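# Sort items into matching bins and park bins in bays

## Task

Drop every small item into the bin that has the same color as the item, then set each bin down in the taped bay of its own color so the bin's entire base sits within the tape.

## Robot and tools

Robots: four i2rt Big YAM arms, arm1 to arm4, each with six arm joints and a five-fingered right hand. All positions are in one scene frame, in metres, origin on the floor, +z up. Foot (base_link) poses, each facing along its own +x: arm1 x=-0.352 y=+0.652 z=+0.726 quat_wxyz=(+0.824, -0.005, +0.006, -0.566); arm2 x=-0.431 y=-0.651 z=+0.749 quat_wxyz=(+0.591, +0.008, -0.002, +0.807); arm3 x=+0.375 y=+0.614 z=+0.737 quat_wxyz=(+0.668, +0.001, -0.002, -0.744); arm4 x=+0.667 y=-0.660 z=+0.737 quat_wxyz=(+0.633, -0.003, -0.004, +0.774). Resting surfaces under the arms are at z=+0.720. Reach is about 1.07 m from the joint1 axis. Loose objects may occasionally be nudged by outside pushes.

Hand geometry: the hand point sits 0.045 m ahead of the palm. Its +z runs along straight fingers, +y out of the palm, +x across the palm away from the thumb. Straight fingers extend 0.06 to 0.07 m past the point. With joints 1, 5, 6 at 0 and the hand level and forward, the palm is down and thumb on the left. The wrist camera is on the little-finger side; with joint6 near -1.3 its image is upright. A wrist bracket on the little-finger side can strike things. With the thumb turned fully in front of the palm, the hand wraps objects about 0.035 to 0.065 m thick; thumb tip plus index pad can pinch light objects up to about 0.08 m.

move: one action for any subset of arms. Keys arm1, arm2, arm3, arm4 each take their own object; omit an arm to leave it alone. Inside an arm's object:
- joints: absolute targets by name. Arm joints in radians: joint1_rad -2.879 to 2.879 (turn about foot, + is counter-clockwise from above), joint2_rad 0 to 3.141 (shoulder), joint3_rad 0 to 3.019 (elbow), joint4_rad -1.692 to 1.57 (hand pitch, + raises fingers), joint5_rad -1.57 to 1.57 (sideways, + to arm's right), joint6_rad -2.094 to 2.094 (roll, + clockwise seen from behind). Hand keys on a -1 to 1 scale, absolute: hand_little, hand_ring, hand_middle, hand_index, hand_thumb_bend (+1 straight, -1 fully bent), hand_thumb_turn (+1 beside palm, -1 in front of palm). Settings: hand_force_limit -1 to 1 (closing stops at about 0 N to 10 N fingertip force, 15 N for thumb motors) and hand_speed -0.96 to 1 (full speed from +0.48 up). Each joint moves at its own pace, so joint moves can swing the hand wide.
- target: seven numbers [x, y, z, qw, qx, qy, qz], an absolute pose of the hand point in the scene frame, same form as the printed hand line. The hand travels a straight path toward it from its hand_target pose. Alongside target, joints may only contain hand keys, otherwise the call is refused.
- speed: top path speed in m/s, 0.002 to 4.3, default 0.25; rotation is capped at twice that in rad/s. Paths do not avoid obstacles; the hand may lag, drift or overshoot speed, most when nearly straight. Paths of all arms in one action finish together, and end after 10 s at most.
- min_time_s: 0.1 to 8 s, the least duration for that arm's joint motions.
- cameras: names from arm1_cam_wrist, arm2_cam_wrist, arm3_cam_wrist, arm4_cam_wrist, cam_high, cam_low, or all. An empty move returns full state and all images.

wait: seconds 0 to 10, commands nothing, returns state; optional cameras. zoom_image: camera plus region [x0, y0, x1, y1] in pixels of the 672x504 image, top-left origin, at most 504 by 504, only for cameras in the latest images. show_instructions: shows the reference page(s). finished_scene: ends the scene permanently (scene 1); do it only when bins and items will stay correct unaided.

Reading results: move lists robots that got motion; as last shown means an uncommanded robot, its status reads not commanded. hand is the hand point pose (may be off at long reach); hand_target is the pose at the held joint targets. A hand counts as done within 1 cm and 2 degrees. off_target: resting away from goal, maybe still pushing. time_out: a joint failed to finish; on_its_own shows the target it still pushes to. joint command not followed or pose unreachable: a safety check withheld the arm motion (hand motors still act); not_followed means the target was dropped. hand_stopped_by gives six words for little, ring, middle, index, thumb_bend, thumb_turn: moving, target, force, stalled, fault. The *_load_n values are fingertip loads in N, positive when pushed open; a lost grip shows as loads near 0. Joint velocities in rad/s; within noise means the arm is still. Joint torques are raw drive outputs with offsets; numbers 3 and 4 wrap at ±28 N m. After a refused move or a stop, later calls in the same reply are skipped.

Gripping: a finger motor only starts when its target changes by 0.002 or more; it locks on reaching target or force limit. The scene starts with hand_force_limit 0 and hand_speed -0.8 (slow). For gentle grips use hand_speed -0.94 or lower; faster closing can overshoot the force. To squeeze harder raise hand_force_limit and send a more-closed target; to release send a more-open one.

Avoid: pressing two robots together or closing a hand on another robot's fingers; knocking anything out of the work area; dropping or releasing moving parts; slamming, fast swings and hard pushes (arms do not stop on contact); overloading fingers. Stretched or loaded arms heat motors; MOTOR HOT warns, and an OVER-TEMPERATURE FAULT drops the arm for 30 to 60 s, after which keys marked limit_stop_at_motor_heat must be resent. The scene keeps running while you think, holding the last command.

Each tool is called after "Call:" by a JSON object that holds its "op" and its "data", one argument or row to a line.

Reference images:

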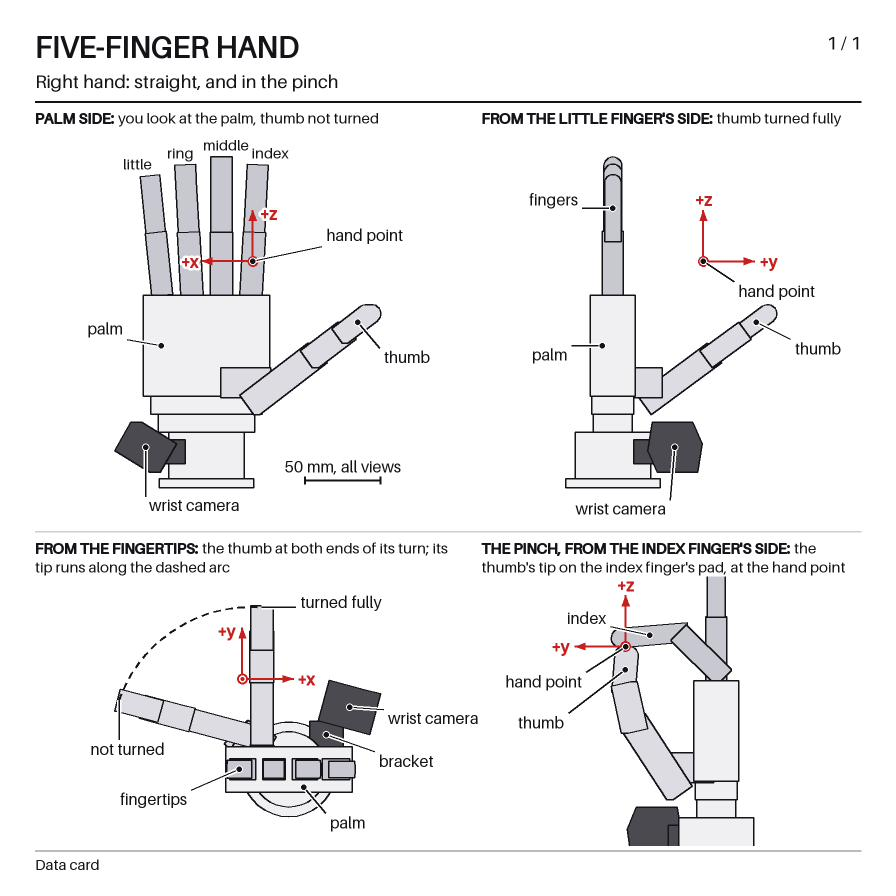

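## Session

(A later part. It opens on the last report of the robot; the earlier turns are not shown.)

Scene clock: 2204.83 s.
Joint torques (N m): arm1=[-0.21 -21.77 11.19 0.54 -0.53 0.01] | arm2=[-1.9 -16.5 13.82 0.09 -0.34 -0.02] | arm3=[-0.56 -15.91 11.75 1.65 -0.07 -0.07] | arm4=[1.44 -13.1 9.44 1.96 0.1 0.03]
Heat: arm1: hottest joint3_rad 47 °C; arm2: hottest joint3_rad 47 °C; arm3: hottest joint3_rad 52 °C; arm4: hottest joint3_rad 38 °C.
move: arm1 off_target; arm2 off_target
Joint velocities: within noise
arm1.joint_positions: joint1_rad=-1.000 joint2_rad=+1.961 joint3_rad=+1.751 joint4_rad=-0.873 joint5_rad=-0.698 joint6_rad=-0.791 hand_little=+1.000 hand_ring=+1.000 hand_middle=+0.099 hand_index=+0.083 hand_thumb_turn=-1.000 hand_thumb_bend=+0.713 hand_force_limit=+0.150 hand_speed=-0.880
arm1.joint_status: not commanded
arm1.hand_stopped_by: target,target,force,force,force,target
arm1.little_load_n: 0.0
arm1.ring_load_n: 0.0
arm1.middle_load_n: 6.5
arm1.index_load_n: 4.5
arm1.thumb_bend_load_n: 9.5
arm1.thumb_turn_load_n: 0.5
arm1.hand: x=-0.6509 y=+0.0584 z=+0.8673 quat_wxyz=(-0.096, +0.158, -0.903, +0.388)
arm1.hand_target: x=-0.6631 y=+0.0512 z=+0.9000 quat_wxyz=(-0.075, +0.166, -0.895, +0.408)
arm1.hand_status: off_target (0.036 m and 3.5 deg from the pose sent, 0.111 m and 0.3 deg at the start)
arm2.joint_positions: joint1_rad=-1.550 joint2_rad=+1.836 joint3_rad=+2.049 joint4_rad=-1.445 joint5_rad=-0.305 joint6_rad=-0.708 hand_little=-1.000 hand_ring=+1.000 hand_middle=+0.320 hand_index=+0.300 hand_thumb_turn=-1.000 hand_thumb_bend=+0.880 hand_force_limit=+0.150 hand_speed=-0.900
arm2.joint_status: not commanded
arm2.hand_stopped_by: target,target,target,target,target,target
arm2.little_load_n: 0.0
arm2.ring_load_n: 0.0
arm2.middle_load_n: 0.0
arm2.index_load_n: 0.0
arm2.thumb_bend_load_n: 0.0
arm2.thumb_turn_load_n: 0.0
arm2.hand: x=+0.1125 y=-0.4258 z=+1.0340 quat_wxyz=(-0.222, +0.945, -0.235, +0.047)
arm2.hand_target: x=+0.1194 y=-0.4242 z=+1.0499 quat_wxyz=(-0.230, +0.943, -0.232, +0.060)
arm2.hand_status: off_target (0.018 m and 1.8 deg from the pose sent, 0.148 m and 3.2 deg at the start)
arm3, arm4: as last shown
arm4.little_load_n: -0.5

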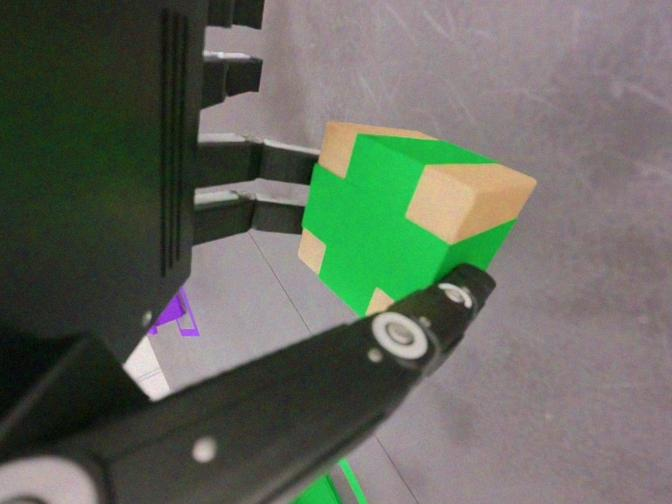

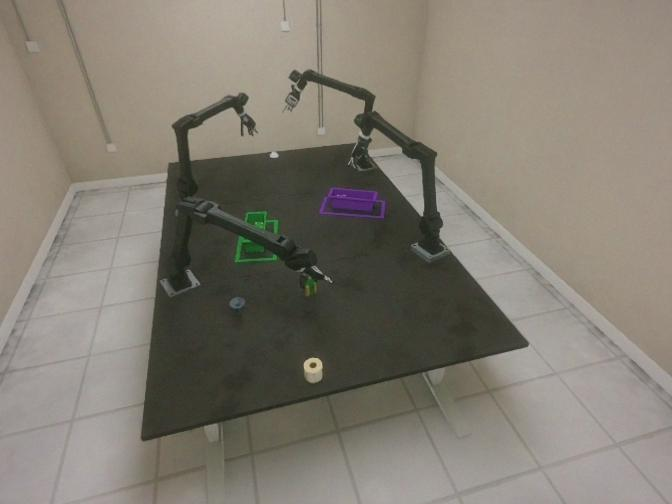

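Call:
{"op": "move", "data": {
  "arm1": {"target":[-0.665,0.041,0.779,-0.0756,0.1658,-0.8946,0.4077],"speed":0.07},
  "arm2": {"joints":{"joint2_rad":1.3,"joint3_rad":1.6,"joint4_rad":-1.2,"joint5_rad":0},"min_time_s":3},
  "cameras": ["arm1_cam_wrist"]
}}

Scene clock: 2297.30 s.
Joint torques (N m): arm1=[0.5 -19.6 7.16 1.7 -0.34 0.11] | arm2=[-2.02 -10.11 10.13 1.76 0.04 -0.04] | arm3=[-0.5 -15.33 11.58 1.57 -0.07 -0.06] | arm4=[1.44 -13.1 9.43 1.96 0.1 0.03]
Heat: arm1: hottest joint3_rad 54 °C; arm2: hottest joint3_rad 49 °C; arm3: hottest joint3_rad 53 °C; arm4: hottest joint3_rad 37 °C.
move: arm1 off_target; arm2 done
Joint velocities: within noise
arm1.joint_positions: joint1_rad=-1.000 joint2_rad=+2.037 joint3_rad=+1.648 joint4_rad=-0.626 joint5_rad=-0.698 joint6_rad=-0.791 hand_little=+1.000 hand_ring=+1.000 hand_middle=+0.099 hand_index=+0.083 hand_thumb_turn=-1.000 hand_thumb_bend=+0.713 hand_force_limit=+0.150 hand_speed=-0.880
arm1.joint_status: not commanded
arm1.hand_stopped_by: target,target,force,force,force,target
arm1.little_load_n: 0.0
arm1.ring_load_n: 0.0
arm1.middle_load_n: 6.5
arm1.index_load_n: 4.5
arm1.thumb_bend_load_n: 9.5
arm1.thumb_turn_load_n: 0.5
arm1.hand: x=-0.6637 y=+0.0424 z=+0.7900 quat_wxyz=(-0.074, +0.168, -0.894, +0.409)
arm1.hand_target: x=-0.6649 y=+0.0411 z=+0.7792 quat_wxyz=(-0.076, +0.166, -0.895, +0.408)
arm1.hand_status: off_target (0.011 m and 0.4 deg from the pose sent, 0.091 m and 3.5 deg at the start)
arm2.joint_positions: joint1_rad=-1.550 joint2_rad=+1.310 joint3_rad=+1.597 joint4_rad=-1.220 joint5_rad=-0.003 joint6_rad=-0.708 hand_little=-1.000 hand_ring=+1.000 hand_middle=+0.320 hand_index=+0.300 hand_thumb_turn=-1.000 hand_thumb_bend=+0.880 hand_force_limit=+0.150 hand_speed=-0.900
arm2.joint_status: all done
arm2.hand_stopped_by: target,target,target,target,target,target
arm2.little_load_n: 0.0
arm2.ring_load_n: 0.0
arm2.middle_load_n: 0.0
arm2.index_load_n: 0.0
arm2.thumb_bend_load_n: 0.0
arm2.thumb_turn_load_n: 0.0
arm2.hand: x=+0.0162 y=-0.5214 z=+1.1133 quat_wxyz=(-0.181, +0.916, -0.253, +0.252)
arm2.hand_target: x=+0.0194 y=-0.5216 z=+1.1214 quat_wxyz=(-0.189, +0.911, -0.253, +0.266)
arm2.hand_status: not commanded
arm3, arm4: as last shown
arm4.little_load_n: 0.0
arm4.middle_load_n: 0.5
arm4.thumb_turn_load_n: 0.5

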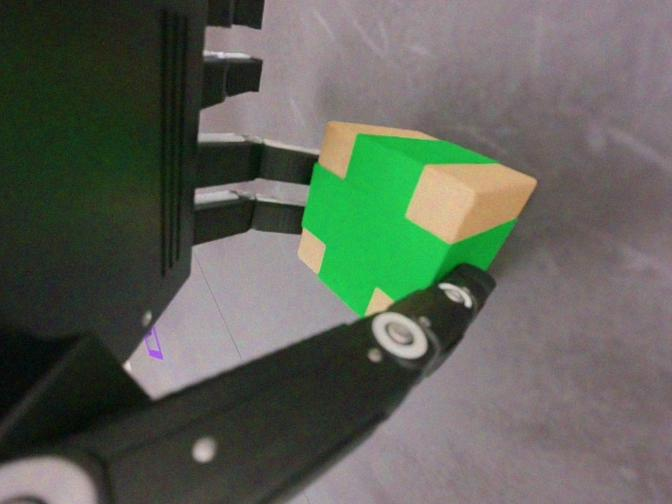

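Call:
{"op": "move", "data": {
  "arm1": {"joints":{"hand_speed":-0.85,"hand_index":0.5,"hand_middle":0.52,"hand_thumb_bend":1.0}}
}}

Call:
{"op": "move", "data": {
  "arm1": {"target":[-0.666,0.040,0.812,-0.0756,0.1658,-0.8946,0.4077],"speed":0.05},
  "cameras": ["arm1_cam_wrist"]
}}

Scene clock: 2304.63 s.
Joint torques (N m): arm1=[0.67 -19.6 7.17 1.74 -0.34 0.11] | arm2=[-2.08 -10.11 10.13 1.78 0.04 -0.05] | arm3=[-0.03 -15.03 11.63 1.62 -0.03 -0.03] | arm4=[1.44 -13.1 9.44 1.95 0.1 0.03]
Heat: arm1: hottest joint3_rad 53 °C; arm2: hottest joint3_rad 49 °C; arm3: hottest joint3_rad 53 °C; arm4: hottest joint3_rad 37 °C.
move: arm1 done
Joint velocities: within noise
arm1.joint_positions: joint1_rad=-1.000 joint2_rad=+2.037 joint3_rad=+1.648 joint4_rad=-0.626 joint5_rad=-0.698 joint6_rad=-0.791 hand_little=+1.000 hand_ring=+1.000 hand_middle=+0.520 hand_index=+0.500 hand_thumb_turn=-1.000 hand_thumb_bend=+1.000 hand_force_limit=+0.150 hand_speed=-0.850
arm1.joint_status: all done
arm1.hand_stopped_by: target,target,target,target,target,target
arm1.little_load_n: 0.0
arm1.ring_load_n: 0.0
arm1.middle_load_n: 0.0
arm1.index_load_n: 0.0
arm1.thumb_bend_load_n: 0.0
arm1.thumb_turn_load_n: 0.0
arm1.hand: x=-0.6637 y=+0.0424 z=+0.7900 quat_wxyz=(-0.074, +0.168, -0.894, +0.409)
arm1.hand_target: x=-0.6649 y=+0.0411 z=+0.7792 quat_wxyz=(-0.076, +0.166, -0.895, +0.408)
arm1.hand_status: not commanded
arm2, arm3, arm4: as last shown
arm2.little_load_n: 0.5
arm4.middle_load_n: 0.0
arm4.thumb_turn_load_n: 0.0
pictures: none

Scene clock: 2305.87 s.
Joint torques (N m): arm1=[0.44 -21.89 10.29 0.53 -0.37 0.11] | arm2=[-2.02 -9.99 10.13 1.77 0.04 -0.05] | arm3=[-0.62 -15.27 11.78 1.57 -0.08 -0.06] | arm4=[1.49 -13.16 9.44 1.96 0.09 0.03]
Heat: arm1: hottest joint3_rad 53 °C; arm2: hottest joint3_rad 49 °C; arm3: hottest joint3_rad 53 °C; arm4: hottest joint3_rad 37 °C.
move: arm1 off_target
Joint velocities: within noise
arm1.joint_positions: joint1_rad=-1.000 joint2_rad=+2.037 joint3_rad=+1.648 joint4_rad=-0.675 joint5_rad=-0.698 joint6_rad=-0.791 hand_little=+1.000 hand_ring=+1.000 hand_middle=+0.520 hand_index=+0.500 hand_thumb_turn=-1.000 hand_thumb_bend=+1.000 hand_force_limit=+0.150 hand_speed=-0.850
arm1.joint_status: not commanded
arm1.hand_stopped_by: target,target,target,target,target,target
arm1.little_load_n: 0.0
arm1.ring_load_n: 0.0
arm1.middle_load_n: 0.0
arm1.index_load_n: 0.0
arm1.thumb_bend_load_n: 0.0
arm1.thumb_turn_load_n: 0.0
arm1.hand: x=-0.6570 y=+0.0517 z=+0.7867 quat_wxyz=(-0.090, +0.161, -0.901, +0.394)
arm1.hand_target: x=-0.6655 y=+0.0408 z=+0.8123 quat_wxyz=(-0.075, +0.166, -0.895, +0.408)
arm1.hand_status: off_target (0.029 m and 2.5 deg from the pose sent, 0.022 m and 0.4 deg at the start)
arm2, arm3, arm4: as last shown
arm2.little_load_n: 0.0
arm2.thumb_bend_load_n: -0.5

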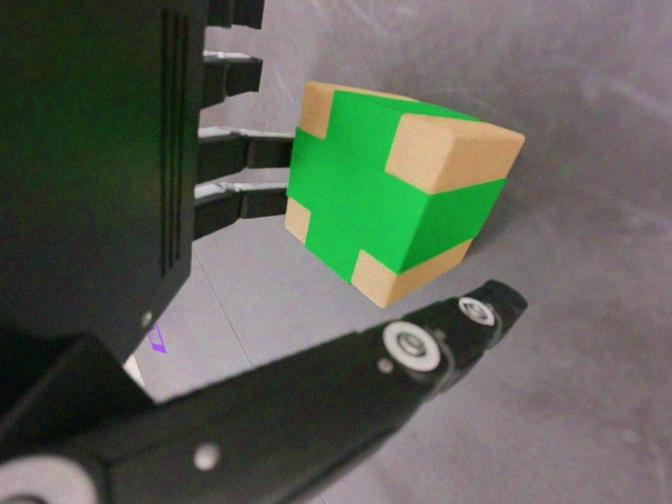

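Call:
{"op": "move", "data": {
  "arm1": {"target":[-0.664,0.045,0.88,-0.0756,0.1658,-0.8946,0.4077],"speed":0.12,"joints":{"hand_index":0.65,"hand_middle":0.65,"hand_speed":-0.7}}
}}

Call:
{"op": "move", "data": {
  "arm1": {"target":[-0.665,0.037,0.792,-0.0756,0.1658,-0.8946,0.4077],"speed":0.07},
  "cameras": ["arm1_cam_wrist"]
}}

Scene clock: 2313.03 s.
Joint torques (N m): arm1=[0.21 -20.66 10.77 0.54 -0.43 0.06] | arm2=[-1.96 -10.11 10.14 1.76 0.04 -0.04] | arm3=[-0.5 -15.56 11.7 1.68 -0.08 -0.07] | arm4=[1.49 -13.1 9.43 1.96 0.1 0.03]
Heat: arm1: hottest joint3_rad 52 °C; arm2: hottest joint3_rad 50 °C; arm3: hottest joint3_rad 53 °C; arm4: hottest joint3_rad 37 °C.
move: arm1 off_target
Joint velocities: within noise
arm1.joint_positions: joint1_rad=-1.000 joint2_rad=+1.968 joint3_rad=+1.737 joint4_rad=-0.825 joint5_rad=-0.698 joint6_rad=-0.791 hand_little=+1.000 hand_ring=+1.000 hand_middle=+0.650 hand_index=+0.650 hand_thumb_turn=-1.000 hand_thumb_bend=+1.000 hand_force_limit=+0.150 hand_speed=-0.700
arm1.joint_status: all done
arm1.hand_stopped_by: target,target,target,target,target,target
arm1.little_load_n: 0.0
arm1.ring_load_n: -0.5
arm1.middle_load_n: 0.0
arm1.index_load_n: 0.0
arm1.thumb_bend_load_n: 0.0
arm1.thumb_turn_load_n: 0.0
arm1.hand: x=-0.6549 y=+0.0530 z=+0.8601 quat_wxyz=(-0.087, +0.162, -0.899, +0.396)
arm1.hand_target: x=-0.6636 y=+0.0456 z=+0.8801 quat_wxyz=(-0.075, +0.166, -0.895, +0.408)
arm1.hand_status: off_target (0.023 m and 2.0 deg from the pose sent, 0.094 m and 2.5 deg at the start)
arm2, arm3, arm4: as last shown
arm2.little_load_n: 0.5
arm2.thumb_bend_load_n: 0.0
pictures: none

Scene clock: 2314.90 s.
Joint torques (N m): arm1=[0.91 -19.66 7.19 1.72 -0.28 0.13] | arm2=[-1.96 -10.05 10.11 1.76 0.04 -0.05] | arm3=[-0.67 -15.21 11.82 1.58 -0.11 -0.09] | arm4=[1.44 -13.1 9.43 1.98 0.1 0.03]
Heat: arm1: hottest joint3_rad 52 °C; arm2: hottest joint3_rad 50 °C; arm3: hottest joint3_rad 53 °C; arm4: hottest joint3_rad 37 °C.
move: arm1 off_target
Joint velocities: within noise
arm1.joint_positions: joint1_rad=-1.000 joint2_rad=+2.029 joint3_rad=+1.677 joint4_rad=-0.655 joint5_rad=-0.698 joint6_rad=-0.790 hand_little=+1.000 hand_ring=+1.000 hand_middle=+0.650 hand_index=+0.650 hand_thumb_turn=-1.000 hand_thumb_bend=+1.000 hand_force_limit=+0.150 hand_speed=-0.700
arm1.joint_status: not commanded
arm1.hand_stopped_by: target,target,target,target,target,target
arm1.little_load_n: 0.0
arm1.ring_load_n: 0.0
arm1.middle_load_n: 0.0
arm1.index_load_n: 0.0
arm1.thumb_bend_load_n: 0.0
arm1.thumb_turn_load_n: 0.0
arm1.hand: x=-0.6660 y=+0.0389 z=+0.8056 quat_wxyz=(-0.072, +0.169, -0.893, +0.411)
arm1.hand_target: x=-0.6649 y=+0.0372 z=+0.7922 quat_wxyz=(-0.076, +0.166, -0.895, +0.408)
arm1.hand_status: off_target (0.014 m and 0.7 deg from the pose sent, 0.071 m and 2.0 deg at the start)
arm2: as last shown
arm2.little_load_n: 0.0
arm3.joint_positions: joint1_rad=+0.901 joint2_rad=+1.698 joint3_rad=+1.815 joint4_rad=-1.013 joint5_rad=+0.001 joint6_rad=+0.013 hand_little=-1.000 hand_ring=+1.000 hand_middle=+0.600 hand_index=+0.600 hand_thumb_turn=-1.000 hand_thumb_bend=+0.850 hand_force_limit=+0.100 hand_speed=-0.880
arm3.joint_status: not commanded
arm3.hand_stopped_by: target,target,target,target,target,target
arm3.little_load_n: 0.0
arm3.ring_load_n: 0.0
arm3.middle_load_n: 0.0
arm3.index_load_n: 0.0
arm3.thumb_bend_load_n: 0.0
arm3.thumb_turn_load_n: 0.0
arm3.hand: x=+0.8502 y=+0.1898 z=+1.0347 quat_wxyz=(-0.131, +0.358, -0.872, +0.306)
arm3.hand_target: x=+0.8581 y=+0.1806 z=+1.0552 quat_wxyz=(-0.139, +0.360, -0.862, +0.329)
arm3.hand_status: not commanded
arm4.joint_positions: joint1_rad=-0.697 joint2_rad=+1.453 joint3_rad=+1.706 joint4_rad=-1.213 joint5_rad=-0.001 joint6_rad=-1.675 hand_little=-1.000 hand_ring=+1.000 hand_middle=+0.400 hand_index=+0.400 hand_thumb_turn=-1.000 hand_thumb_bend=+1.000 hand_force_limit=+0.000 hand_speed=-0.850
arm4.joint_status: not commanded
arm4.hand_stopped_by: target,target,target,target,target,target
arm4.little_load_n: 0.0
arm4.ring_load_n: 0.0
arm4.middle_load_n: 0.0
arm4.index_load_n: 0.0
arm4.thumb_bend_load_n: 0.0
arm4.thumb_turn_load_n: 0.0
arm4.hand: x=+0.9813 y=-0.2094 z=+1.1171 quat_wxyz=(-0.139, +0.792, +0.530, +0.270)
arm4.hand_target: x=+0.9834 y=-0.2095 z=+1.1175 quat_wxyz=(-0.142, +0.794, +0.524, +0.274)
arm4.hand_status: not commanded

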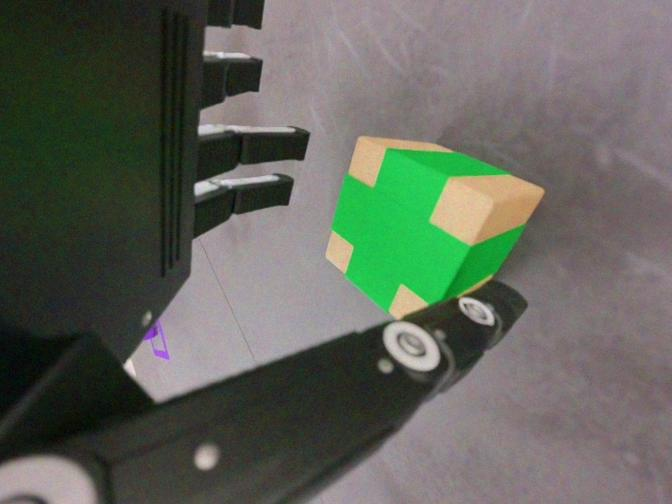

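Call:
{"op": "move", "data": {
  "arm1": {"joints":{"hand_speed":-0.88,"hand_index":-0.25,"hand_middle":-0.27,"hand_thumb_bend":0.08}},
  "cameras": ["arm1_cam_wrist"]
}}

Scene clock: 2322.10 s.
Joint torques (N m): arm1=[0.79 -19.43 7.15 1.7 -0.28 0.14] | arm2=[-2.02 -10.05 10.11 1.78 0.04 -0.05] | arm3=[-0.85 -15.27 11.69 1.77 -0.06 -0.07] | arm4=[1.44 -13.16 9.44 1.96 0.1 0.03]
Heat: arm1: hottest joint3_rad 52 °C; arm2: hottest joint3_rad 50 °C; arm3: hottest joint3_rad 53 °C; arm4: hottest joint3_rad 37 °C.
move: arm1 off_target
Joint velocities: within noise
arm1.joint_positions: joint1_rad=-1.000 joint2_rad=+2.029 joint3_rad=+1.677 joint4_rad=-0.655 joint5_rad=-0.698 joint6_rad=-0.790 hand_little=+1.000 hand_ring=+1.000 hand_middle=+0.096 hand_index=+0.072 hand_thumb_turn=-1.000 hand_thumb_bend=+0.714 hand_force_limit=+0.150 hand_speed=-0.880
arm1.joint_status: hand_middle off_target (ended at +0.096, target -0.270); hand_index off_target (ended at +0.072, target -0.250); hand_thumb_bend off_target (ended at +0.714, target +0.080); the others done
arm1.hand_stopped_by: target,target,force,force,force,target
arm1.little_load_n: 0.0
arm1.ring_load_n: 0.0
arm1.middle_load_n: 5.5
arm1.index_load_n: 5.5
arm1.thumb_bend_load_n: 9.5
arm1.thumb_turn_load_n: 0.0
arm1.hand: x=-0.6661 y=+0.0389 z=+0.8055 quat_wxyz=(-0.072, +0.169, -0.893, +0.411)
arm1.hand_target: x=-0.6649 y=+0.0372 z=+0.7922 quat_wxyz=(-0.075, +0.166, -0.895, +0.408)
arm1.hand_status: not commanded
arm2, arm3, arm4: as last shown
arm3.thumb_bend_load_n: 0.5

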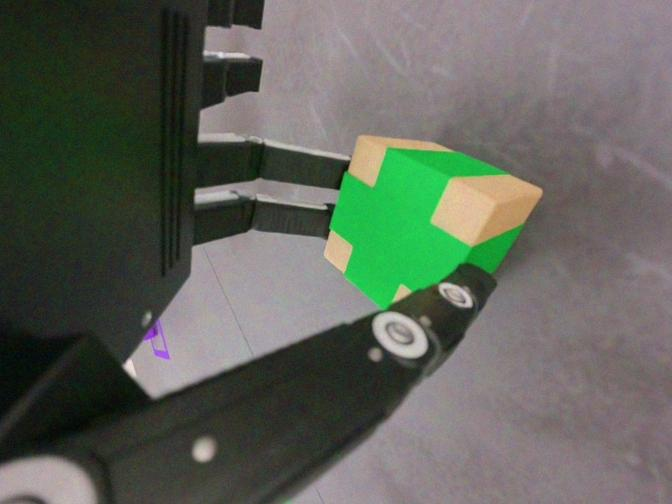

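Call:
{"op": "move", "data": {
  "arm1": {"target":[-0.664,0.045,0.90,-0.0756,0.1658,-0.8946,0.4077],"speed":0.08}
}}

Call:
{"op": "move", "data": {
  "arm1": {"target":[-0.57,0.24,1.03,-0.0756,0.1658,-0.8946,0.4077],"speed":0.15,"joints":{"hand_little":-1,"hand_speed":-0.6}},
  "cameras": ["arm1_cam_wrist","cam_high"]
}}

Scene clock: 2350.83 s.
Joint torques (N m): arm1=[0.15 -21.83 11.21 0.54 -0.45 0.05] | arm2=[-2.02 -9.99 10.11 1.76 0.04 -0.05] | arm3=[-0.32 -15.21 11.78 1.73 -0.08 -0.08] | arm4=[1.44 -13.1 9.44 1.96 0.1 0.03]
Heat: arm1: hottest joint3_rad 50 °C; arm2: hottest joint3_rad 49 °C; arm3: hottest joint3_rad 53 °C; arm4: hottest joint3_rad 37 °C.
move: arm1 off_target
Joint velocities: within noise
arm1.joint_positions: joint1_rad=-1.000 joint2_rad=+1.971 joint3_rad=+1.768 joint4_rad=-0.874 joint5_rad=-0.698 joint6_rad=-0.790 hand_little=+1.000 hand_ring=+1.000 hand_middle=+0.096 hand_index=+0.072 hand_thumb_turn=-1.000 hand_thumb_bend=+0.714 hand_force_limit=+0.150 hand_speed=-0.880
arm1.joint_status: not commanded
arm1.hand_stopped_by: target,target,force,force,force,target
arm1.little_load_n: 0.0
arm1.ring_load_n: 0.0
arm1.middle_load_n: 5.5
arm1.index_load_n: 5.5
arm1.thumb_bend_load_n: 10.0
arm1.thumb_turn_load_n: 0.0
arm1.hand: x=-0.6538 y=+0.0545 z=+0.8684 quat_wxyz=(-0.095, +0.158, -0.902, +0.389)
arm1.hand_target: x=-0.6633 y=+0.0461 z=+0.9002 quat_wxyz=(-0.075, +0.166, -0.895, +0.408)
arm1.hand_status: off_target (0.035 m and 3.3 deg from the pose sent, 0.095 m and 0.7 deg at the start)
arm2, arm3, arm4: as last shown
arm2.thumb_turn_load_n: 0.5
arm3.middle_load_n: 0.5
arm3.thumb_bend_load_n: 0.0
pictures: none

Scene clock: 2353.30 s.
Joint torques (N m): arm1=[-0.03 -12.98 7.62 0.51 -0.55 0] | arm2=[-2.02 -10.11 10.1 1.74 0.04 -0.05] | arm3=[-0.21 -15.21 11.73 1.65 -0.08 -0.05] | arm4=[1.44 -13.16 9.44 1.98 0.1 0.03]
Heat: arm1: hottest joint3_rad 50 °C; arm2: hottest joint3_rad 49 °C; arm3: hottest joint3_rad 53 °C; arm4: hottest joint3_rad 37 °C.
move: arm1 done
Joint velocities: within noise
arm1.joint_positions: joint1_rad=-1.092 joint2_rad=+1.398 joint3_rad=+1.452 joint4_rad=-1.147 joint5_rad=-0.744 joint6_rad=-0.898 hand_little=-1.000 hand_ring=+1.000 hand_middle=+0.096 hand_index=+0.072 hand_thumb_turn=-1.000 hand_thumb_bend=+0.714 hand_force_limit=+0.150 hand_speed=-0.600
arm1.joint_status: all done
arm1.hand_stopped_by: target,target,force,force,force,target
arm1.little_load_n: 0.0
arm1.ring_load_n: 0.0
arm1.middle_load_n: 5.5
arm1.index_load_n: 5.5
arm1.thumb_bend_load_n: 10.0
arm1.thumb_turn_load_n: 0.0
arm1.hand: x=-0.5689 y=+0.2352 z=+1.0278 quat_wxyz=(-0.076, +0.167, -0.895, +0.407)
arm1.hand_target: x=-0.5699 y=+0.2399 z=+1.0301 quat_wxyz=(-0.076, +0.166, -0.895, +0.408)
arm1.hand_status: done (0.005 m and 0.2 deg from the pose sent, 0.260 m and 3.3 deg at the start)
arm2, arm3, arm4: as last shown
arm2.thumb_turn_load_n: 0.0
arm3.middle_load_n: 0.0

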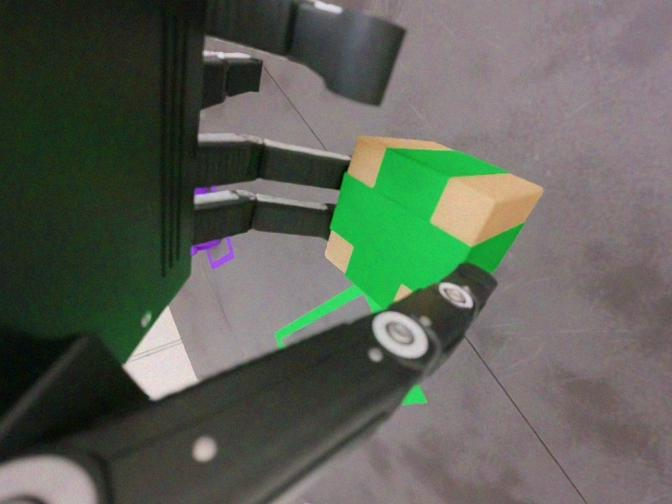

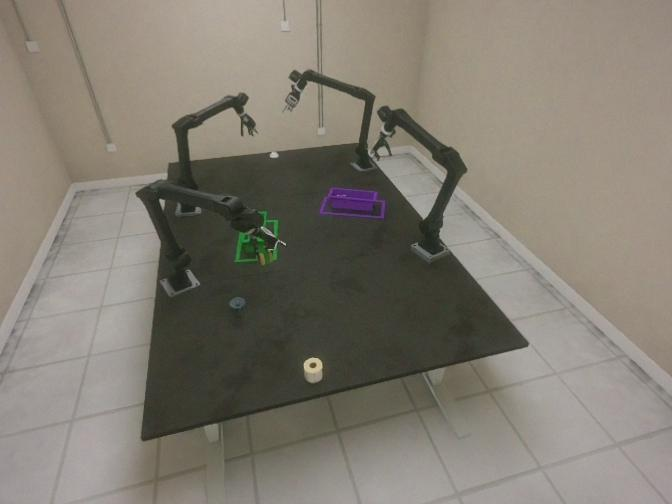

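Call:
{"op": "move", "data": {
  "arm1": {"joints":{"joint1_rad":-0.062},"min_time_s":3.5}
}}

Call:
{"op": "move", "data": {
  "arm1": {"target":[-0.105,0.248,1.02,0.1482,-0.6172,0.7514,-0.1804],"speed":0.15},
  "cameras": ["arm1_cam_wrist","cam_high"]
}}

Call:
{"op": "zoom_image", "data": {
  "camera": "arm1_cam_wrist",
  "region": [200, 0, 672, 500]
}}

Call:
{"op": "zoom_image", "data": {
  "camera": "cam_high",
  "region": [200, 180, 300, 280]
}}

Scene clock: 2363.10 s.
Joint torques (N m): arm1=[1.03 -13.27 7.6 0.5 -0.51 0.02] | arm2=[-2.08 -10.11 10.1 1.76 0.04 -0.05] | arm3=[-0.38 -15.33 11.75 1.62 -0.06 -0.07] | arm4=[1.44 -13.16 9.43 1.95 0.09 0.03]
Heat: arm1: hottest joint3_rad 49 °C; arm2: hottest joint3_rad 49 °C; arm3: hottest joint3_rad 53 °C; arm4: hottest joint3_rad 37 °C.
move: arm1 done
Joint velocities: within noise
arm1.joint_positions: joint1_rad=-0.066 joint2_rad=+1.398 joint3_rad=+1.452 joint4_rad=-1.147 joint5_rad=-0.745 joint6_rad=-0.899 hand_little=-1.000 hand_ring=+1.000 hand_middle=+0.096 hand_index=+0.072 hand_thumb_turn=-1.000 hand_thumb_bend=+0.714 hand_force_limit=+0.150 hand_speed=-0.600
arm1.joint_status: all done
arm1.hand_stopped_by: target,target,force,force,force,target
arm1.little_load_n: 0.0
arm1.ring_load_n: 0.0
arm1.middle_load_n: 5.5
arm1.index_load_n: 5.5
arm1.thumb_bend_load_n: 10.0
arm1.thumb_turn_load_n: 0.0
arm1.hand: x=-0.1060 y=+0.2468 z=+1.0209 quat_wxyz=(-0.268, +0.584, -0.700, +0.310)
arm1.hand_target: x=-0.1052 y=+0.2515 z=+1.0230 quat_wxyz=(-0.269, +0.588, -0.697, +0.310)
arm1.hand_status: not commanded
arm2.joint_positions: joint1_rad=-1.550 joint2_rad=+1.310 joint3_rad=+1.597 joint4_rad=-1.220 joint5_rad=-0.003 joint6_rad=-0.708 hand_little=-1.000 hand_ring=+1.000 hand_middle=+0.320 hand_index=+0.300 hand_thumb_turn=-1.000 hand_thumb_bend=+0.880 hand_force_limit=+0.150 hand_speed=-0.900
arm2.joint_status: not commanded
arm2.hand_stopped_by: target,target,target,target,target,target
arm2.little_load_n: 0.0
arm2.ring_load_n: -0.5
arm2.middle_load_n: 0.0
arm2.index_load_n: 0.0
arm2.thumb_bend_load_n: 0.0
arm2.thumb_turn_load_n: 0.0
arm2.hand: x=+0.0162 y=-0.5214 z=+1.1133 quat_wxyz=(-0.181, +0.916, -0.253, +0.252)
arm2.hand_target: x=+0.0194 y=-0.5216 z=+1.1214 quat_wxyz=(-0.189, +0.911, -0.253, +0.266)
arm2.hand_status: not commanded
arm3, arm4: as last shown
arm4.index_load_n: 0.5
pictures: none

Scene clock: 2365.07 s.
Joint torques (N m): arm1=[1.44 -12.92 11.12 0.21 -0.09 0.15] | arm2=[-1.96 -9.99 10.11 1.76 0.05 -0.05] | arm3=[-0.5 -15.5 11.63 1.65 -0.06 -0.1] | arm4=[1.49 -13.16 9.44 1.96 0.1 0.03]
Heat: arm1: hottest joint3_rad 50 °C; arm2: hottest joint3_rad 49 °C; arm3: hottest joint3_rad 53 °C; arm4: hottest joint3_rad 37 °C.
move: arm1 off_target
Joint velocities: within noise
arm1.joint_positions: joint1_rad=+0.063 joint2_rad=+1.509 joint3_rad=+1.620 joint4_rad=-1.406 joint5_rad=-0.391 joint6_rad=-0.884 hand_little=-1.000 hand_ring=+1.000 hand_middle=+0.096 hand_index=+0.072 hand_thumb_turn=-1.000 hand_thumb_bend=+0.714 hand_force_limit=+0.150 hand_speed=-0.600
arm1.joint_status: not commanded
arm1.hand_stopped_by: target,target,force,force,force,target
arm1.little_load_n: 0.0
arm1.ring_load_n: 0.0
arm1.middle_load_n: 5.5
arm1.index_load_n: 5.0
arm1.thumb_bend_load_n: 10.0
arm1.thumb_turn_load_n: 0.0
arm1.hand: x=-0.1129 y=+0.2560 z=+1.0072 quat_wxyz=(-0.151, +0.616, -0.754, +0.170)
arm1.hand_target: x=-0.1052 y=+0.2485 z=+1.0198 quat_wxyz=(-0.148, +0.617, -0.751, +0.181)
arm1.hand_status: off_target (0.017 m and 1.2 deg from the pose sent, 0.002 m and 21.4 deg at the start)
arm2, arm3, arm4: as last shown
arm2.ring_load_n: 0.0
arm4.little_load_n: 0.5
arm4.index_load_n: 0.0

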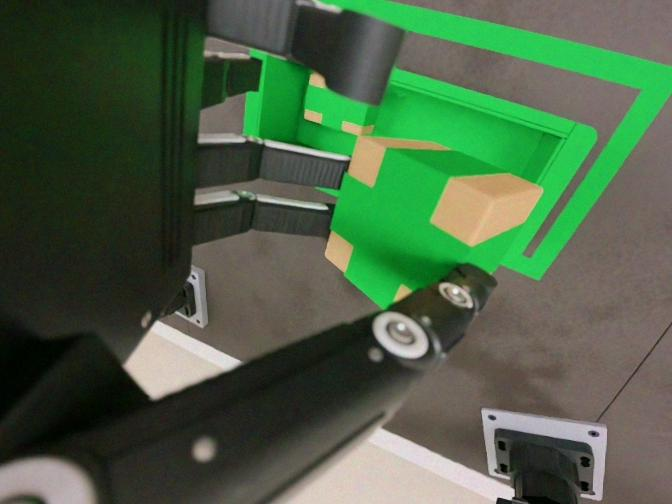

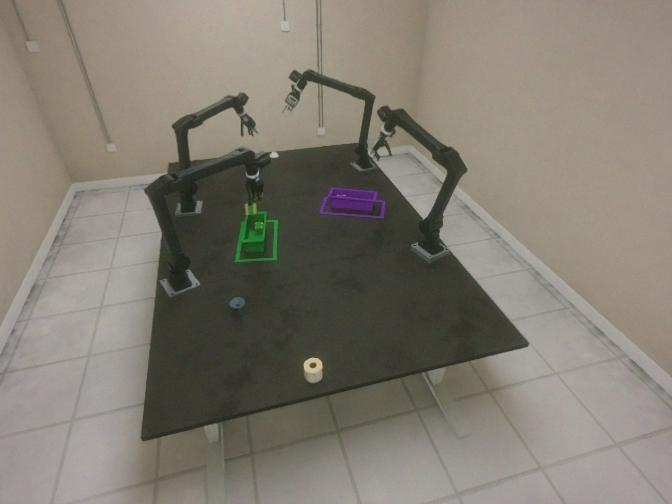

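Scaled by 1.008 from the camera's image (finer frame: 960x720).

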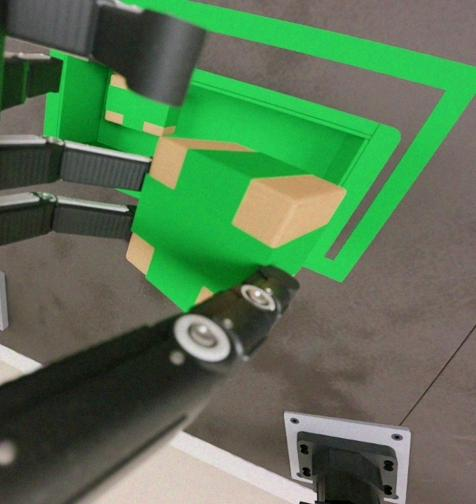

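Scaled by 5.040 from the camera's image (finer frame: 960x720).

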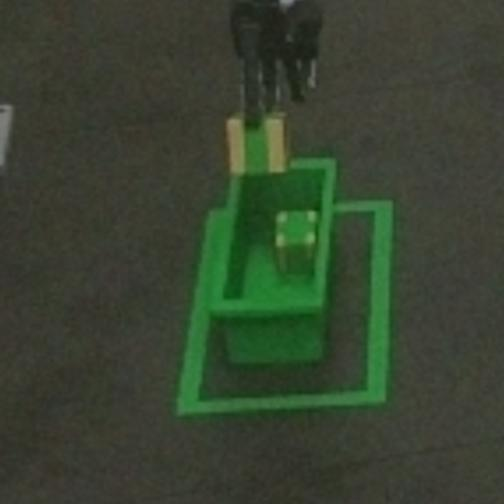

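Call:
{"op": "move", "data": {
  "arm1": {"target":[-0.079,0.256,0.93,0.1501,-0.6250,0.7449,-0.1789],"speed":0.1},
  "cameras": ["arm1_cam_wrist","cam_high"]
}}

Call:
{"op": "zoom_image", "data": {
  "camera": "arm1_cam_wrist",
  "region": [200, 0, 672, 500]
}}

Call:
{"op": "zoom_image", "data": {
  "camera": "cam_high",
  "region": [200, 180, 300, 280]
}}

Scene clock: 2396.07 s.
Joint torques (N m): arm1=[1.38 -13.57 7.45 1.24 -0.07 0.15] | arm2=[-2.02 -9.99 10.11 1.76 0.04 -0.05] | arm3=[-0.56 -14.8 11.71 1.61 -0.08 -0.08] | arm4=[1.49 -13.1 9.44 1.96 0.1 0.03]
Heat: arm1: hottest joint3_rad 52 °C; arm2: hottest joint3_rad 48 °C; arm3: hottest joint3_rad 53 °C; arm4: hottest joint3_rad 37 °C.
move: arm1 done
Joint velocities: within noise
arm1.joint_positions: joint1_rad=+0.122 joint2_rad=+1.520 joint3_rad=+1.444 joint4_rad=-1.180 joint5_rad=-0.379 joint6_rad=-0.845 hand_little=-1.000 hand_ring=+1.000 hand_middle=+0.096 hand_index=+0.072 hand_thumb_turn=-1.000 hand_thumb_bend=+0.714 hand_force_limit=+0.150 hand_speed=-0.600
arm1.joint_status: not commanded
arm1.hand_stopped_by: target,target,force,force,force,target
arm1.little_load_n: 0.0
arm1.ring_load_n: 0.0
arm1.middle_load_n: 5.5
arm1.index_load_n: 5.5
arm1.thumb_bend_load_n: 9.5
arm1.thumb_turn_load_n: 0.0
arm1.hand: x=-0.0841 y=+0.2571 z=+0.9352 quat_wxyz=(-0.150, +0.625, -0.745, +0.180)
arm1.hand_target: x=-0.0791 y=+0.2561 z=+0.9300 quat_wxyz=(-0.150, +0.625, -0.745, +0.179)
arm1.hand_status: done (0.007 m and 0.1 deg from the pose sent, 0.084 m and 1.8 deg at the start)
arm2, arm3, arm4: as last shown
arm2.little_load_n: 0.5
arm3.middle_load_n: 0.5
arm4.little_load_n: 0.0
arm4.ring_load_n: -0.5

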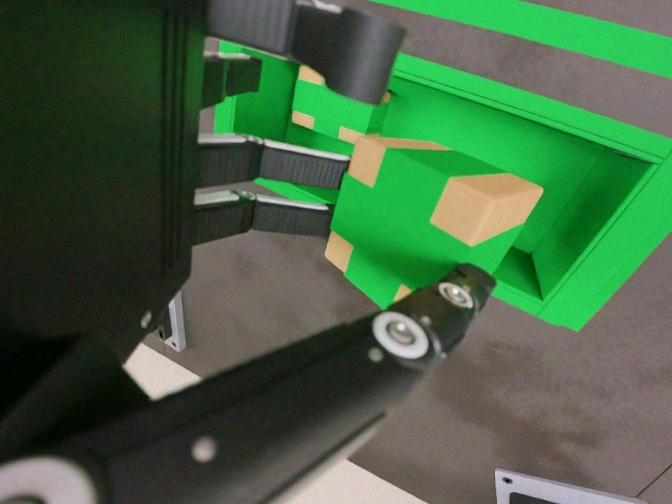

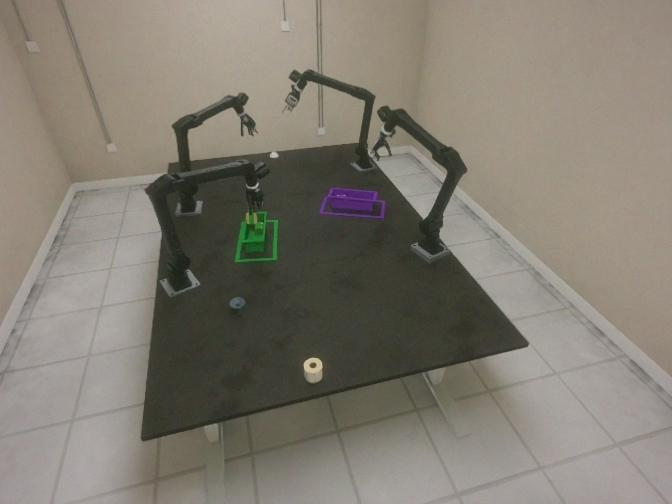

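Scaled by 1.008 from the camera's image (finer frame: 960x720).

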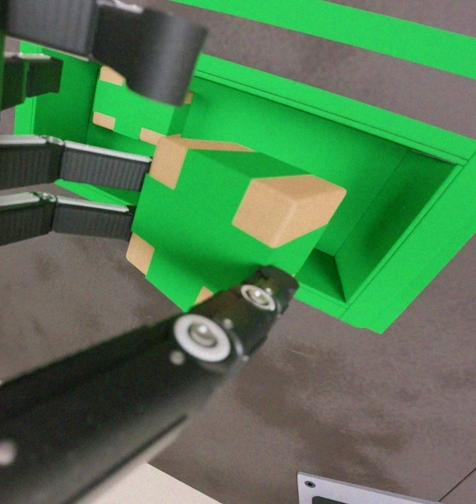

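Scaled by 5.040 from the camera's image (finer frame: 960x720).

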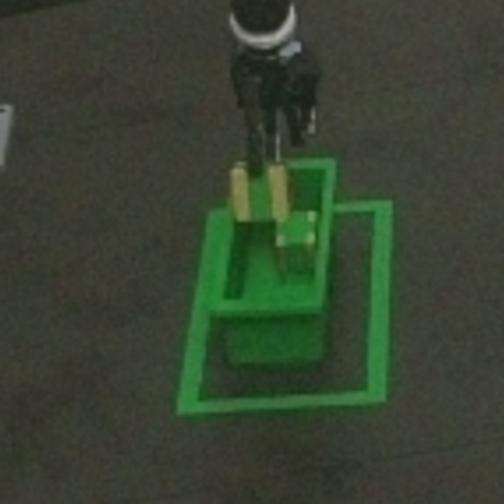

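Call:
{"op": "move", "data": {
  "arm1": {"target":[-0.079,0.254,0.82,0.1501,-0.6250,0.7449,-0.1789],"speed":0.07},
  "cameras": ["arm1_cam_wrist"]
}}

Scene clock: 2415.03 s.
Joint torques (N m): arm1=[1.49 -13.68 6.97 1.24 -0.08 0.16] | arm2=[-2.02 -10.05 10.11 1.76 0.05 -0.05] | arm3=[-0.67 -15.21 11.71 1.66 -0.11 -0.05] | arm4=[1.44 -13.1 9.46 1.96 0.1 0.03]
Heat: arm1: hottest joint3_rad 50 °C; arm2: hottest joint3_rad 48 °C; arm3: hottest joint3_rad 53 °C; arm4: hottest joint3_rad 37 °C.
move: arm1 done
Joint velocities: within noise
arm1.joint_positions: joint1_rad=+0.122 joint2_rad=+1.591 joint3_rad=+1.232 joint4_rad=-0.895 joint5_rad=-0.379 joint6_rad=-0.844 hand_little=-1.000 hand_ring=+1.000 hand_middle=+0.096 hand_index=+0.072 hand_thumb_turn=-1.000 hand_thumb_bend=+0.714 hand_force_limit=+0.150 hand_speed=-0.600
arm1.joint_status: not commanded
arm1.hand_stopped_by: target,target,force,force,force,target
arm1.little_load_n: 0.0
arm1.ring_load_n: 0.0
arm1.middle_load_n: 5.5
arm1.index_load_n: 5.0
arm1.thumb_bend_load_n: 9.5
arm1.thumb_turn_load_n: 0.0
arm1.hand: x=-0.0837 y=+0.2537 z=+0.8259 quat_wxyz=(-0.150, +0.624, -0.745, +0.181)
arm1.hand_target: x=-0.0790 y=+0.2543 z=+0.8200 quat_wxyz=(-0.150, +0.625, -0.745, +0.179)
arm1.hand_status: done (0.008 m and 0.2 deg from the pose sent, 0.115 m and 0.1 deg at the start)
arm2, arm3, arm4: as last shown
arm2.little_load_n: 0.0
arm3.middle_load_n: 0.0
arm3.thumb_bend_load_n: 0.5
arm4.ring_load_n: 0.0

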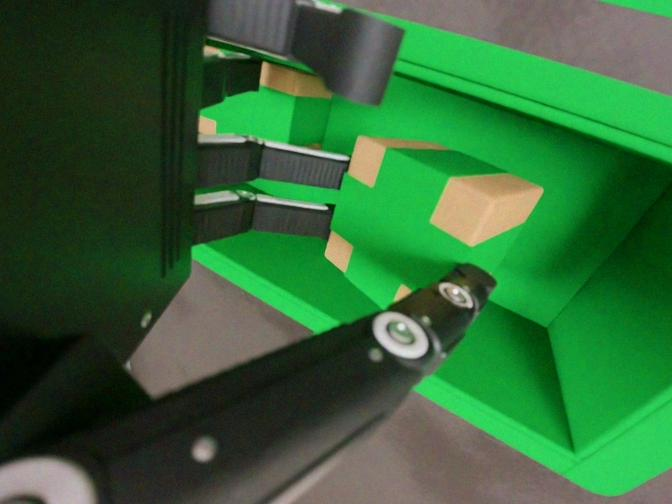

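Call:
{"op": "move", "data": {
  "arm1": {"target":[-0.079,0.254,0.792,0.1501,-0.6250,0.7449,-0.1789],"speed":0.04},
  "cameras": ["arm1_cam_wrist"]
}}

Scene clock: 2419.13 s.
Joint torques (N m): arm1=[1.49 -11.99 5.83 1.18 -0.02 0.15] | arm2=[-2.02 -9.99 10.11 1.77 0.04 -0.04] | arm3=[-0.38 -15.38 11.71 1.59 -0.08 -0.09] | arm4=[1.49 -13.1 9.43 1.98 0.1 0.03]
Heat: arm1: hottest joint3_rad 49 °C; arm2: hottest joint3_rad 48 °C; arm3: hottest joint3_rad 53 °C; arm4: hottest joint3_rad 37 °C.
move: arm1 off_target
Joint velocities: within noise
arm1.joint_positions: joint1_rad=+0.122 joint2_rad=+1.596 joint3_rad=+1.202 joint4_rad=-0.821 joint5_rad=-0.379 joint6_rad=-0.844 hand_little=-1.000 hand_ring=+1.000 hand_middle=+0.096 hand_index=+0.072 hand_thumb_turn=-1.000 hand_thumb_bend=+0.714 hand_force_limit=+0.150 hand_speed=-0.600
arm1.joint_status: not commanded
arm1.hand_stopped_by: target,target,force,force,force,target
arm1.little_load_n: 0.0
arm1.ring_load_n: 0.0
arm1.middle_load_n: 5.5
arm1.index_load_n: 5.5
arm1.thumb_bend_load_n: 9.5
arm1.thumb_turn_load_n: 0.0
arm1.hand: x=-0.0802 y=+0.2471 z=+0.8139 quat_wxyz=(-0.146, +0.625, -0.740, +0.199)
arm1.hand_target: x=-0.0796 y=+0.2547 z=+0.7926 quat_wxyz=(-0.150, +0.625, -0.745, +0.179)
arm1.hand_status: off_target (0.023 m and 2.4 deg from the pose sent, 0.034 m and 0.2 deg at the start)
arm2: as last shown
arm3.joint_positions: joint1_rad=+0.901 joint2_rad=+1.698 joint3_rad=+1.815 joint4_rad=-1.013 joint5_rad=+0.001 joint6_rad=+0.013 hand_little=-1.000 hand_ring=+1.000 hand_middle=+0.600 hand_index=+0.600 hand_thumb_turn=-1.000 hand_thumb_bend=+0.850 hand_force_limit=+0.100 hand_speed=-0.880
arm3.joint_status: not commanded
arm3.hand_stopped_by: target,target,target,target,target,target
arm3.little_load_n: 0.0
arm3.ring_load_n: 0.0
arm3.middle_load_n: 0.0
arm3.index_load_n: 0.0
arm3.thumb_bend_load_n: 0.0
arm3.thumb_turn_load_n: 0.0
arm3.hand: x=+0.8502 y=+0.1898 z=+1.0347 quat_wxyz=(-0.131, +0.358, -0.872, +0.306)
arm3.hand_target: x=+0.8581 y=+0.1806 z=+1.0552 quat_wxyz=(-0.139, +0.360, -0.862, +0.329)
arm3.hand_status: not commanded
arm4.joint_positions: joint1_rad=-0.697 joint2_rad=+1.453 joint3_rad=+1.706 joint4_rad=-1.213 joint5_rad=-0.001 joint6_rad=-1.675 hand_little=-1.000 hand_ring=+1.000 hand_middle=+0.400 hand_index=+0.400 hand_thumb_turn=-1.000 hand_thumb_bend=+1.000 hand_force_limit=+0.000 hand_speed=-0.850
arm4.joint_status: not commanded
arm4.hand_stopped_by: target,target,target,target,target,target
arm4.little_load_n: 0.0
arm4.ring_load_n: 0.0
arm4.middle_load_n: 0.0
arm4.index_load_n: 0.0
arm4.thumb_bend_load_n: 0.0
arm4.thumb_turn_load_n: 0.0
arm4.hand: x=+0.9813 y=-0.2094 z=+1.1171 quat_wxyz=(-0.139, +0.792, +0.530, +0.270)
arm4.hand_target: x=+0.9834 y=-0.2095 z=+1.1175 quat_wxyz=(-0.142, +0.794, +0.524, +0.274)
arm4.hand_status: not commanded

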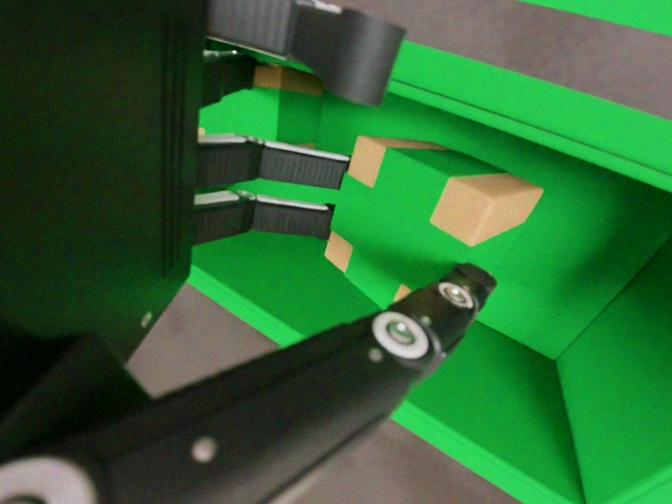

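Call:
{"op": "move", "data": {
  "arm1": {"target":[-0.079,0.256,0.784,0.1501,-0.6250,0.7449,-0.1789],"speed":0.04},
  "cameras": ["arm1_cam_wrist","cam_high"]
}}

Call:
{"op": "zoom_image", "data": {
  "camera": "arm1_cam_wrist",
  "region": [200, 0, 672, 500]
}}

Call:
{"op": "zoom_image", "data": {
  "camera": "cam_high",
  "region": [200, 180, 300, 280]
}}

Scene clock: 2434.57 s.
Joint torques (N m): arm1=[1.61 -11.75 5.22 1.09 0.14 0.18] | arm2=[-2.02 -9.99 10.11 1.78 0.04 -0.05] | arm3=[-0.62 -15.03 11.7 1.62 -0.07 -0.09] | arm4=[1.44 -13.16 9.46 1.96 0.1 0.03]
Heat: arm1: hottest joint3_rad 48 °C; arm2: hottest joint3_rad 48 °C; arm3: hottest joint3_rad 53 °C; arm4: hottest joint3_rad 37 °C.
move: arm1 off_target
Joint velocities: within noise
arm1.joint_positions: joint1_rad=+0.123 joint2_rad=+1.596 joint3_rad=+1.193 joint4_rad=-0.797 joint5_rad=-0.383 joint6_rad=-0.843 hand_little=-1.000 hand_ring=+1.000 hand_middle=+0.096 hand_index=+0.072 hand_thumb_turn=-1.000 hand_thumb_bend=+0.714 hand_force_limit=+0.150 hand_speed=-0.600
arm1.joint_status: not commanded
arm1.hand_stopped_by: target,target,force,force,force,target
arm1.little_load_n: 0.0
arm1.ring_load_n: 0.0
arm1.middle_load_n: 5.5
arm1.index_load_n: 5.5
arm1.thumb_bend_load_n: 10.0
arm1.thumb_turn_load_n: 0.0
arm1.hand: x=-0.0776 y=+0.2453 z=+0.8115 quat_wxyz=(-0.147, +0.626, -0.737, +0.207)
arm1.hand_target: x=-0.0796 y=+0.2568 z=+0.7852 quat_wxyz=(-0.150, +0.625, -0.745, +0.179)
arm1.hand_status: off_target (0.030 m and 3.3 deg from the pose sent, 0.031 m and 2.4 deg at the start)
arm2, arm3, arm4: as last shown
arm4.index_load_n: 0.5

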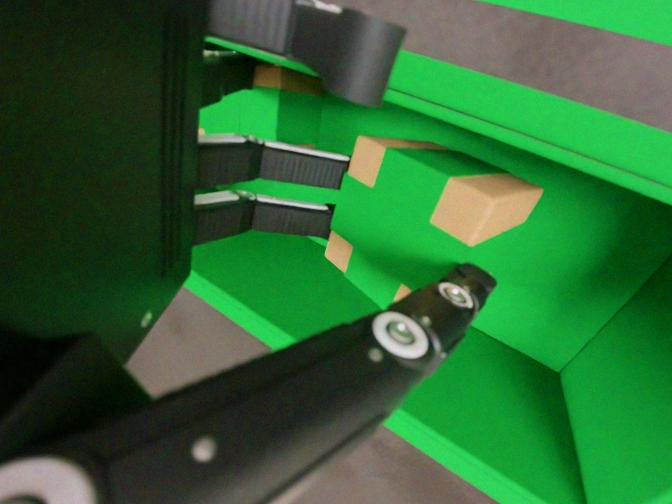

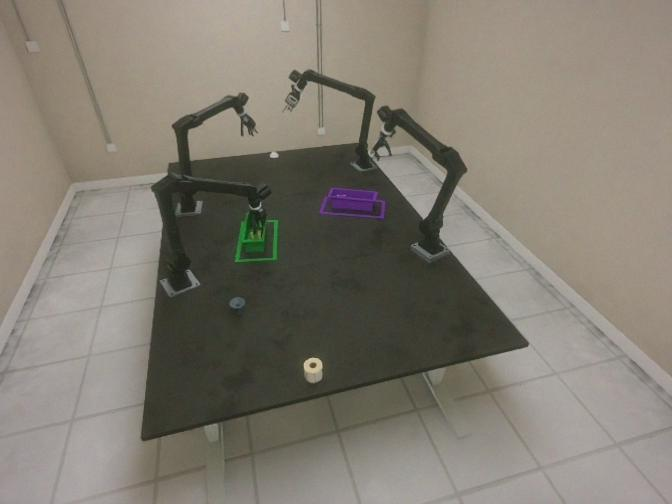

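Scaled by 1.008 from the camera's image (finer frame: 960x720).

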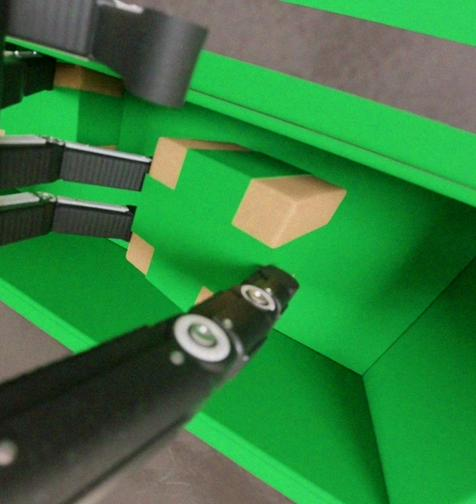

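Scaled by 5.040 from the camera's image (finer frame: 960x720).

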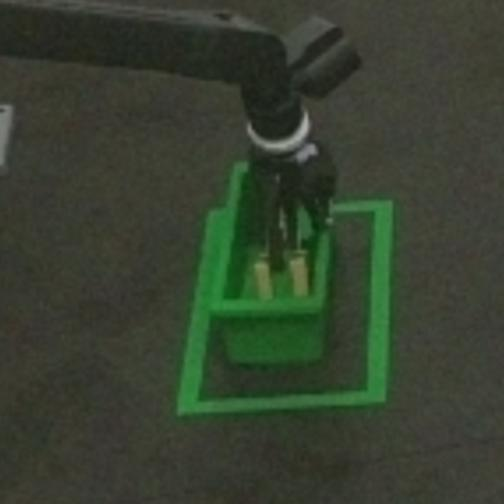

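Call:
{"op": "move", "data": {
  "arm1": {"target":[-0.079,0.254,0.85,0.1501,-0.6250,0.7449,-0.1789],"speed":0.08,"joints":{"hand_ring":-1}},
  "cameras": ["arm1_cam_wrist"]
}}

Call:
{"op": "zoom_image", "data": {
  "camera": "arm1_cam_wrist",
  "region": [180, 0, 480, 250]
}}

Scene clock: 2540.37 s.
Joint torques (N m): arm1=[0.73 -15.38 10.22 0.13 -0.09 0.14] | arm2=[-2.02 -10.05 10.11 1.77 0.04 -0.05] | arm3=[-0.62 -15.09 11.67 1.58 -0.06 -0.07] | arm4=[1.44 -13.16 9.46 1.96 0.1 0.03]
Heat: arm1: hottest joint3_rad 45 °C; arm2: hottest joint3_rad 48 °C; arm3: hottest joint3_rad 54 °C; arm4: hottest joint3_rad 37 °C.
move: arm1 off_target
Joint velocities: within noise
arm1.joint_positions: joint1_rad=+0.131 joint2_rad=+1.586 joint3_rad=+1.235 joint4_rad=-0.950 joint5_rad=-0.379 joint6_rad=-0.843 hand_little=-1.000 hand_ring=+0.011 hand_middle=+0.095 hand_index=+0.072 hand_thumb_turn=-1.000 hand_thumb_bend=+0.715 hand_force_limit=+0.150 hand_speed=-0.600
arm1.joint_status: hand_ring off_target (ended at +0.011, target -1.000)
arm1.hand_stopped_by: target,force,force,force,force,target
arm1.little_load_n: 0.0
arm1.ring_load_n: 7.0
arm1.middle_load_n: 1.5
arm1.index_load_n: 3.0
arm1.thumb_bend_load_n: 13.0
arm1.thumb_turn_load_n: 4.0
arm1.hand: x=-0.0864 y=+0.2680 z=+0.8284 quat_wxyz=(-0.155, +0.626, -0.748, +0.157)
arm1.hand_target: x=-0.0794 y=+0.2548 z=+0.8501 quat_wxyz=(-0.150, +0.625, -0.745, +0.179)
arm1.hand_status: off_target (0.027 m and 2.6 deg from the pose sent, 0.040 m and 3.3 deg at the start)
arm2, arm3, arm4: as last shown
arm3.index_load_n: -0.5
arm4.index_load_n: 0.0

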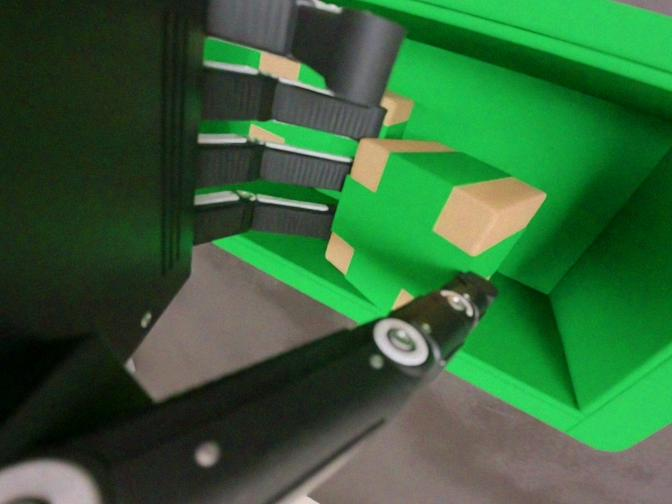

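Scaled by 1.680 from the camera's image (finer frame: 960x720).

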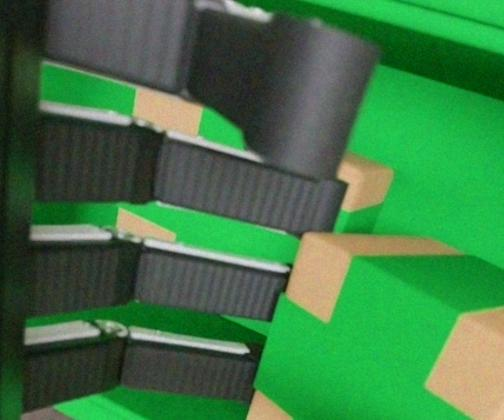

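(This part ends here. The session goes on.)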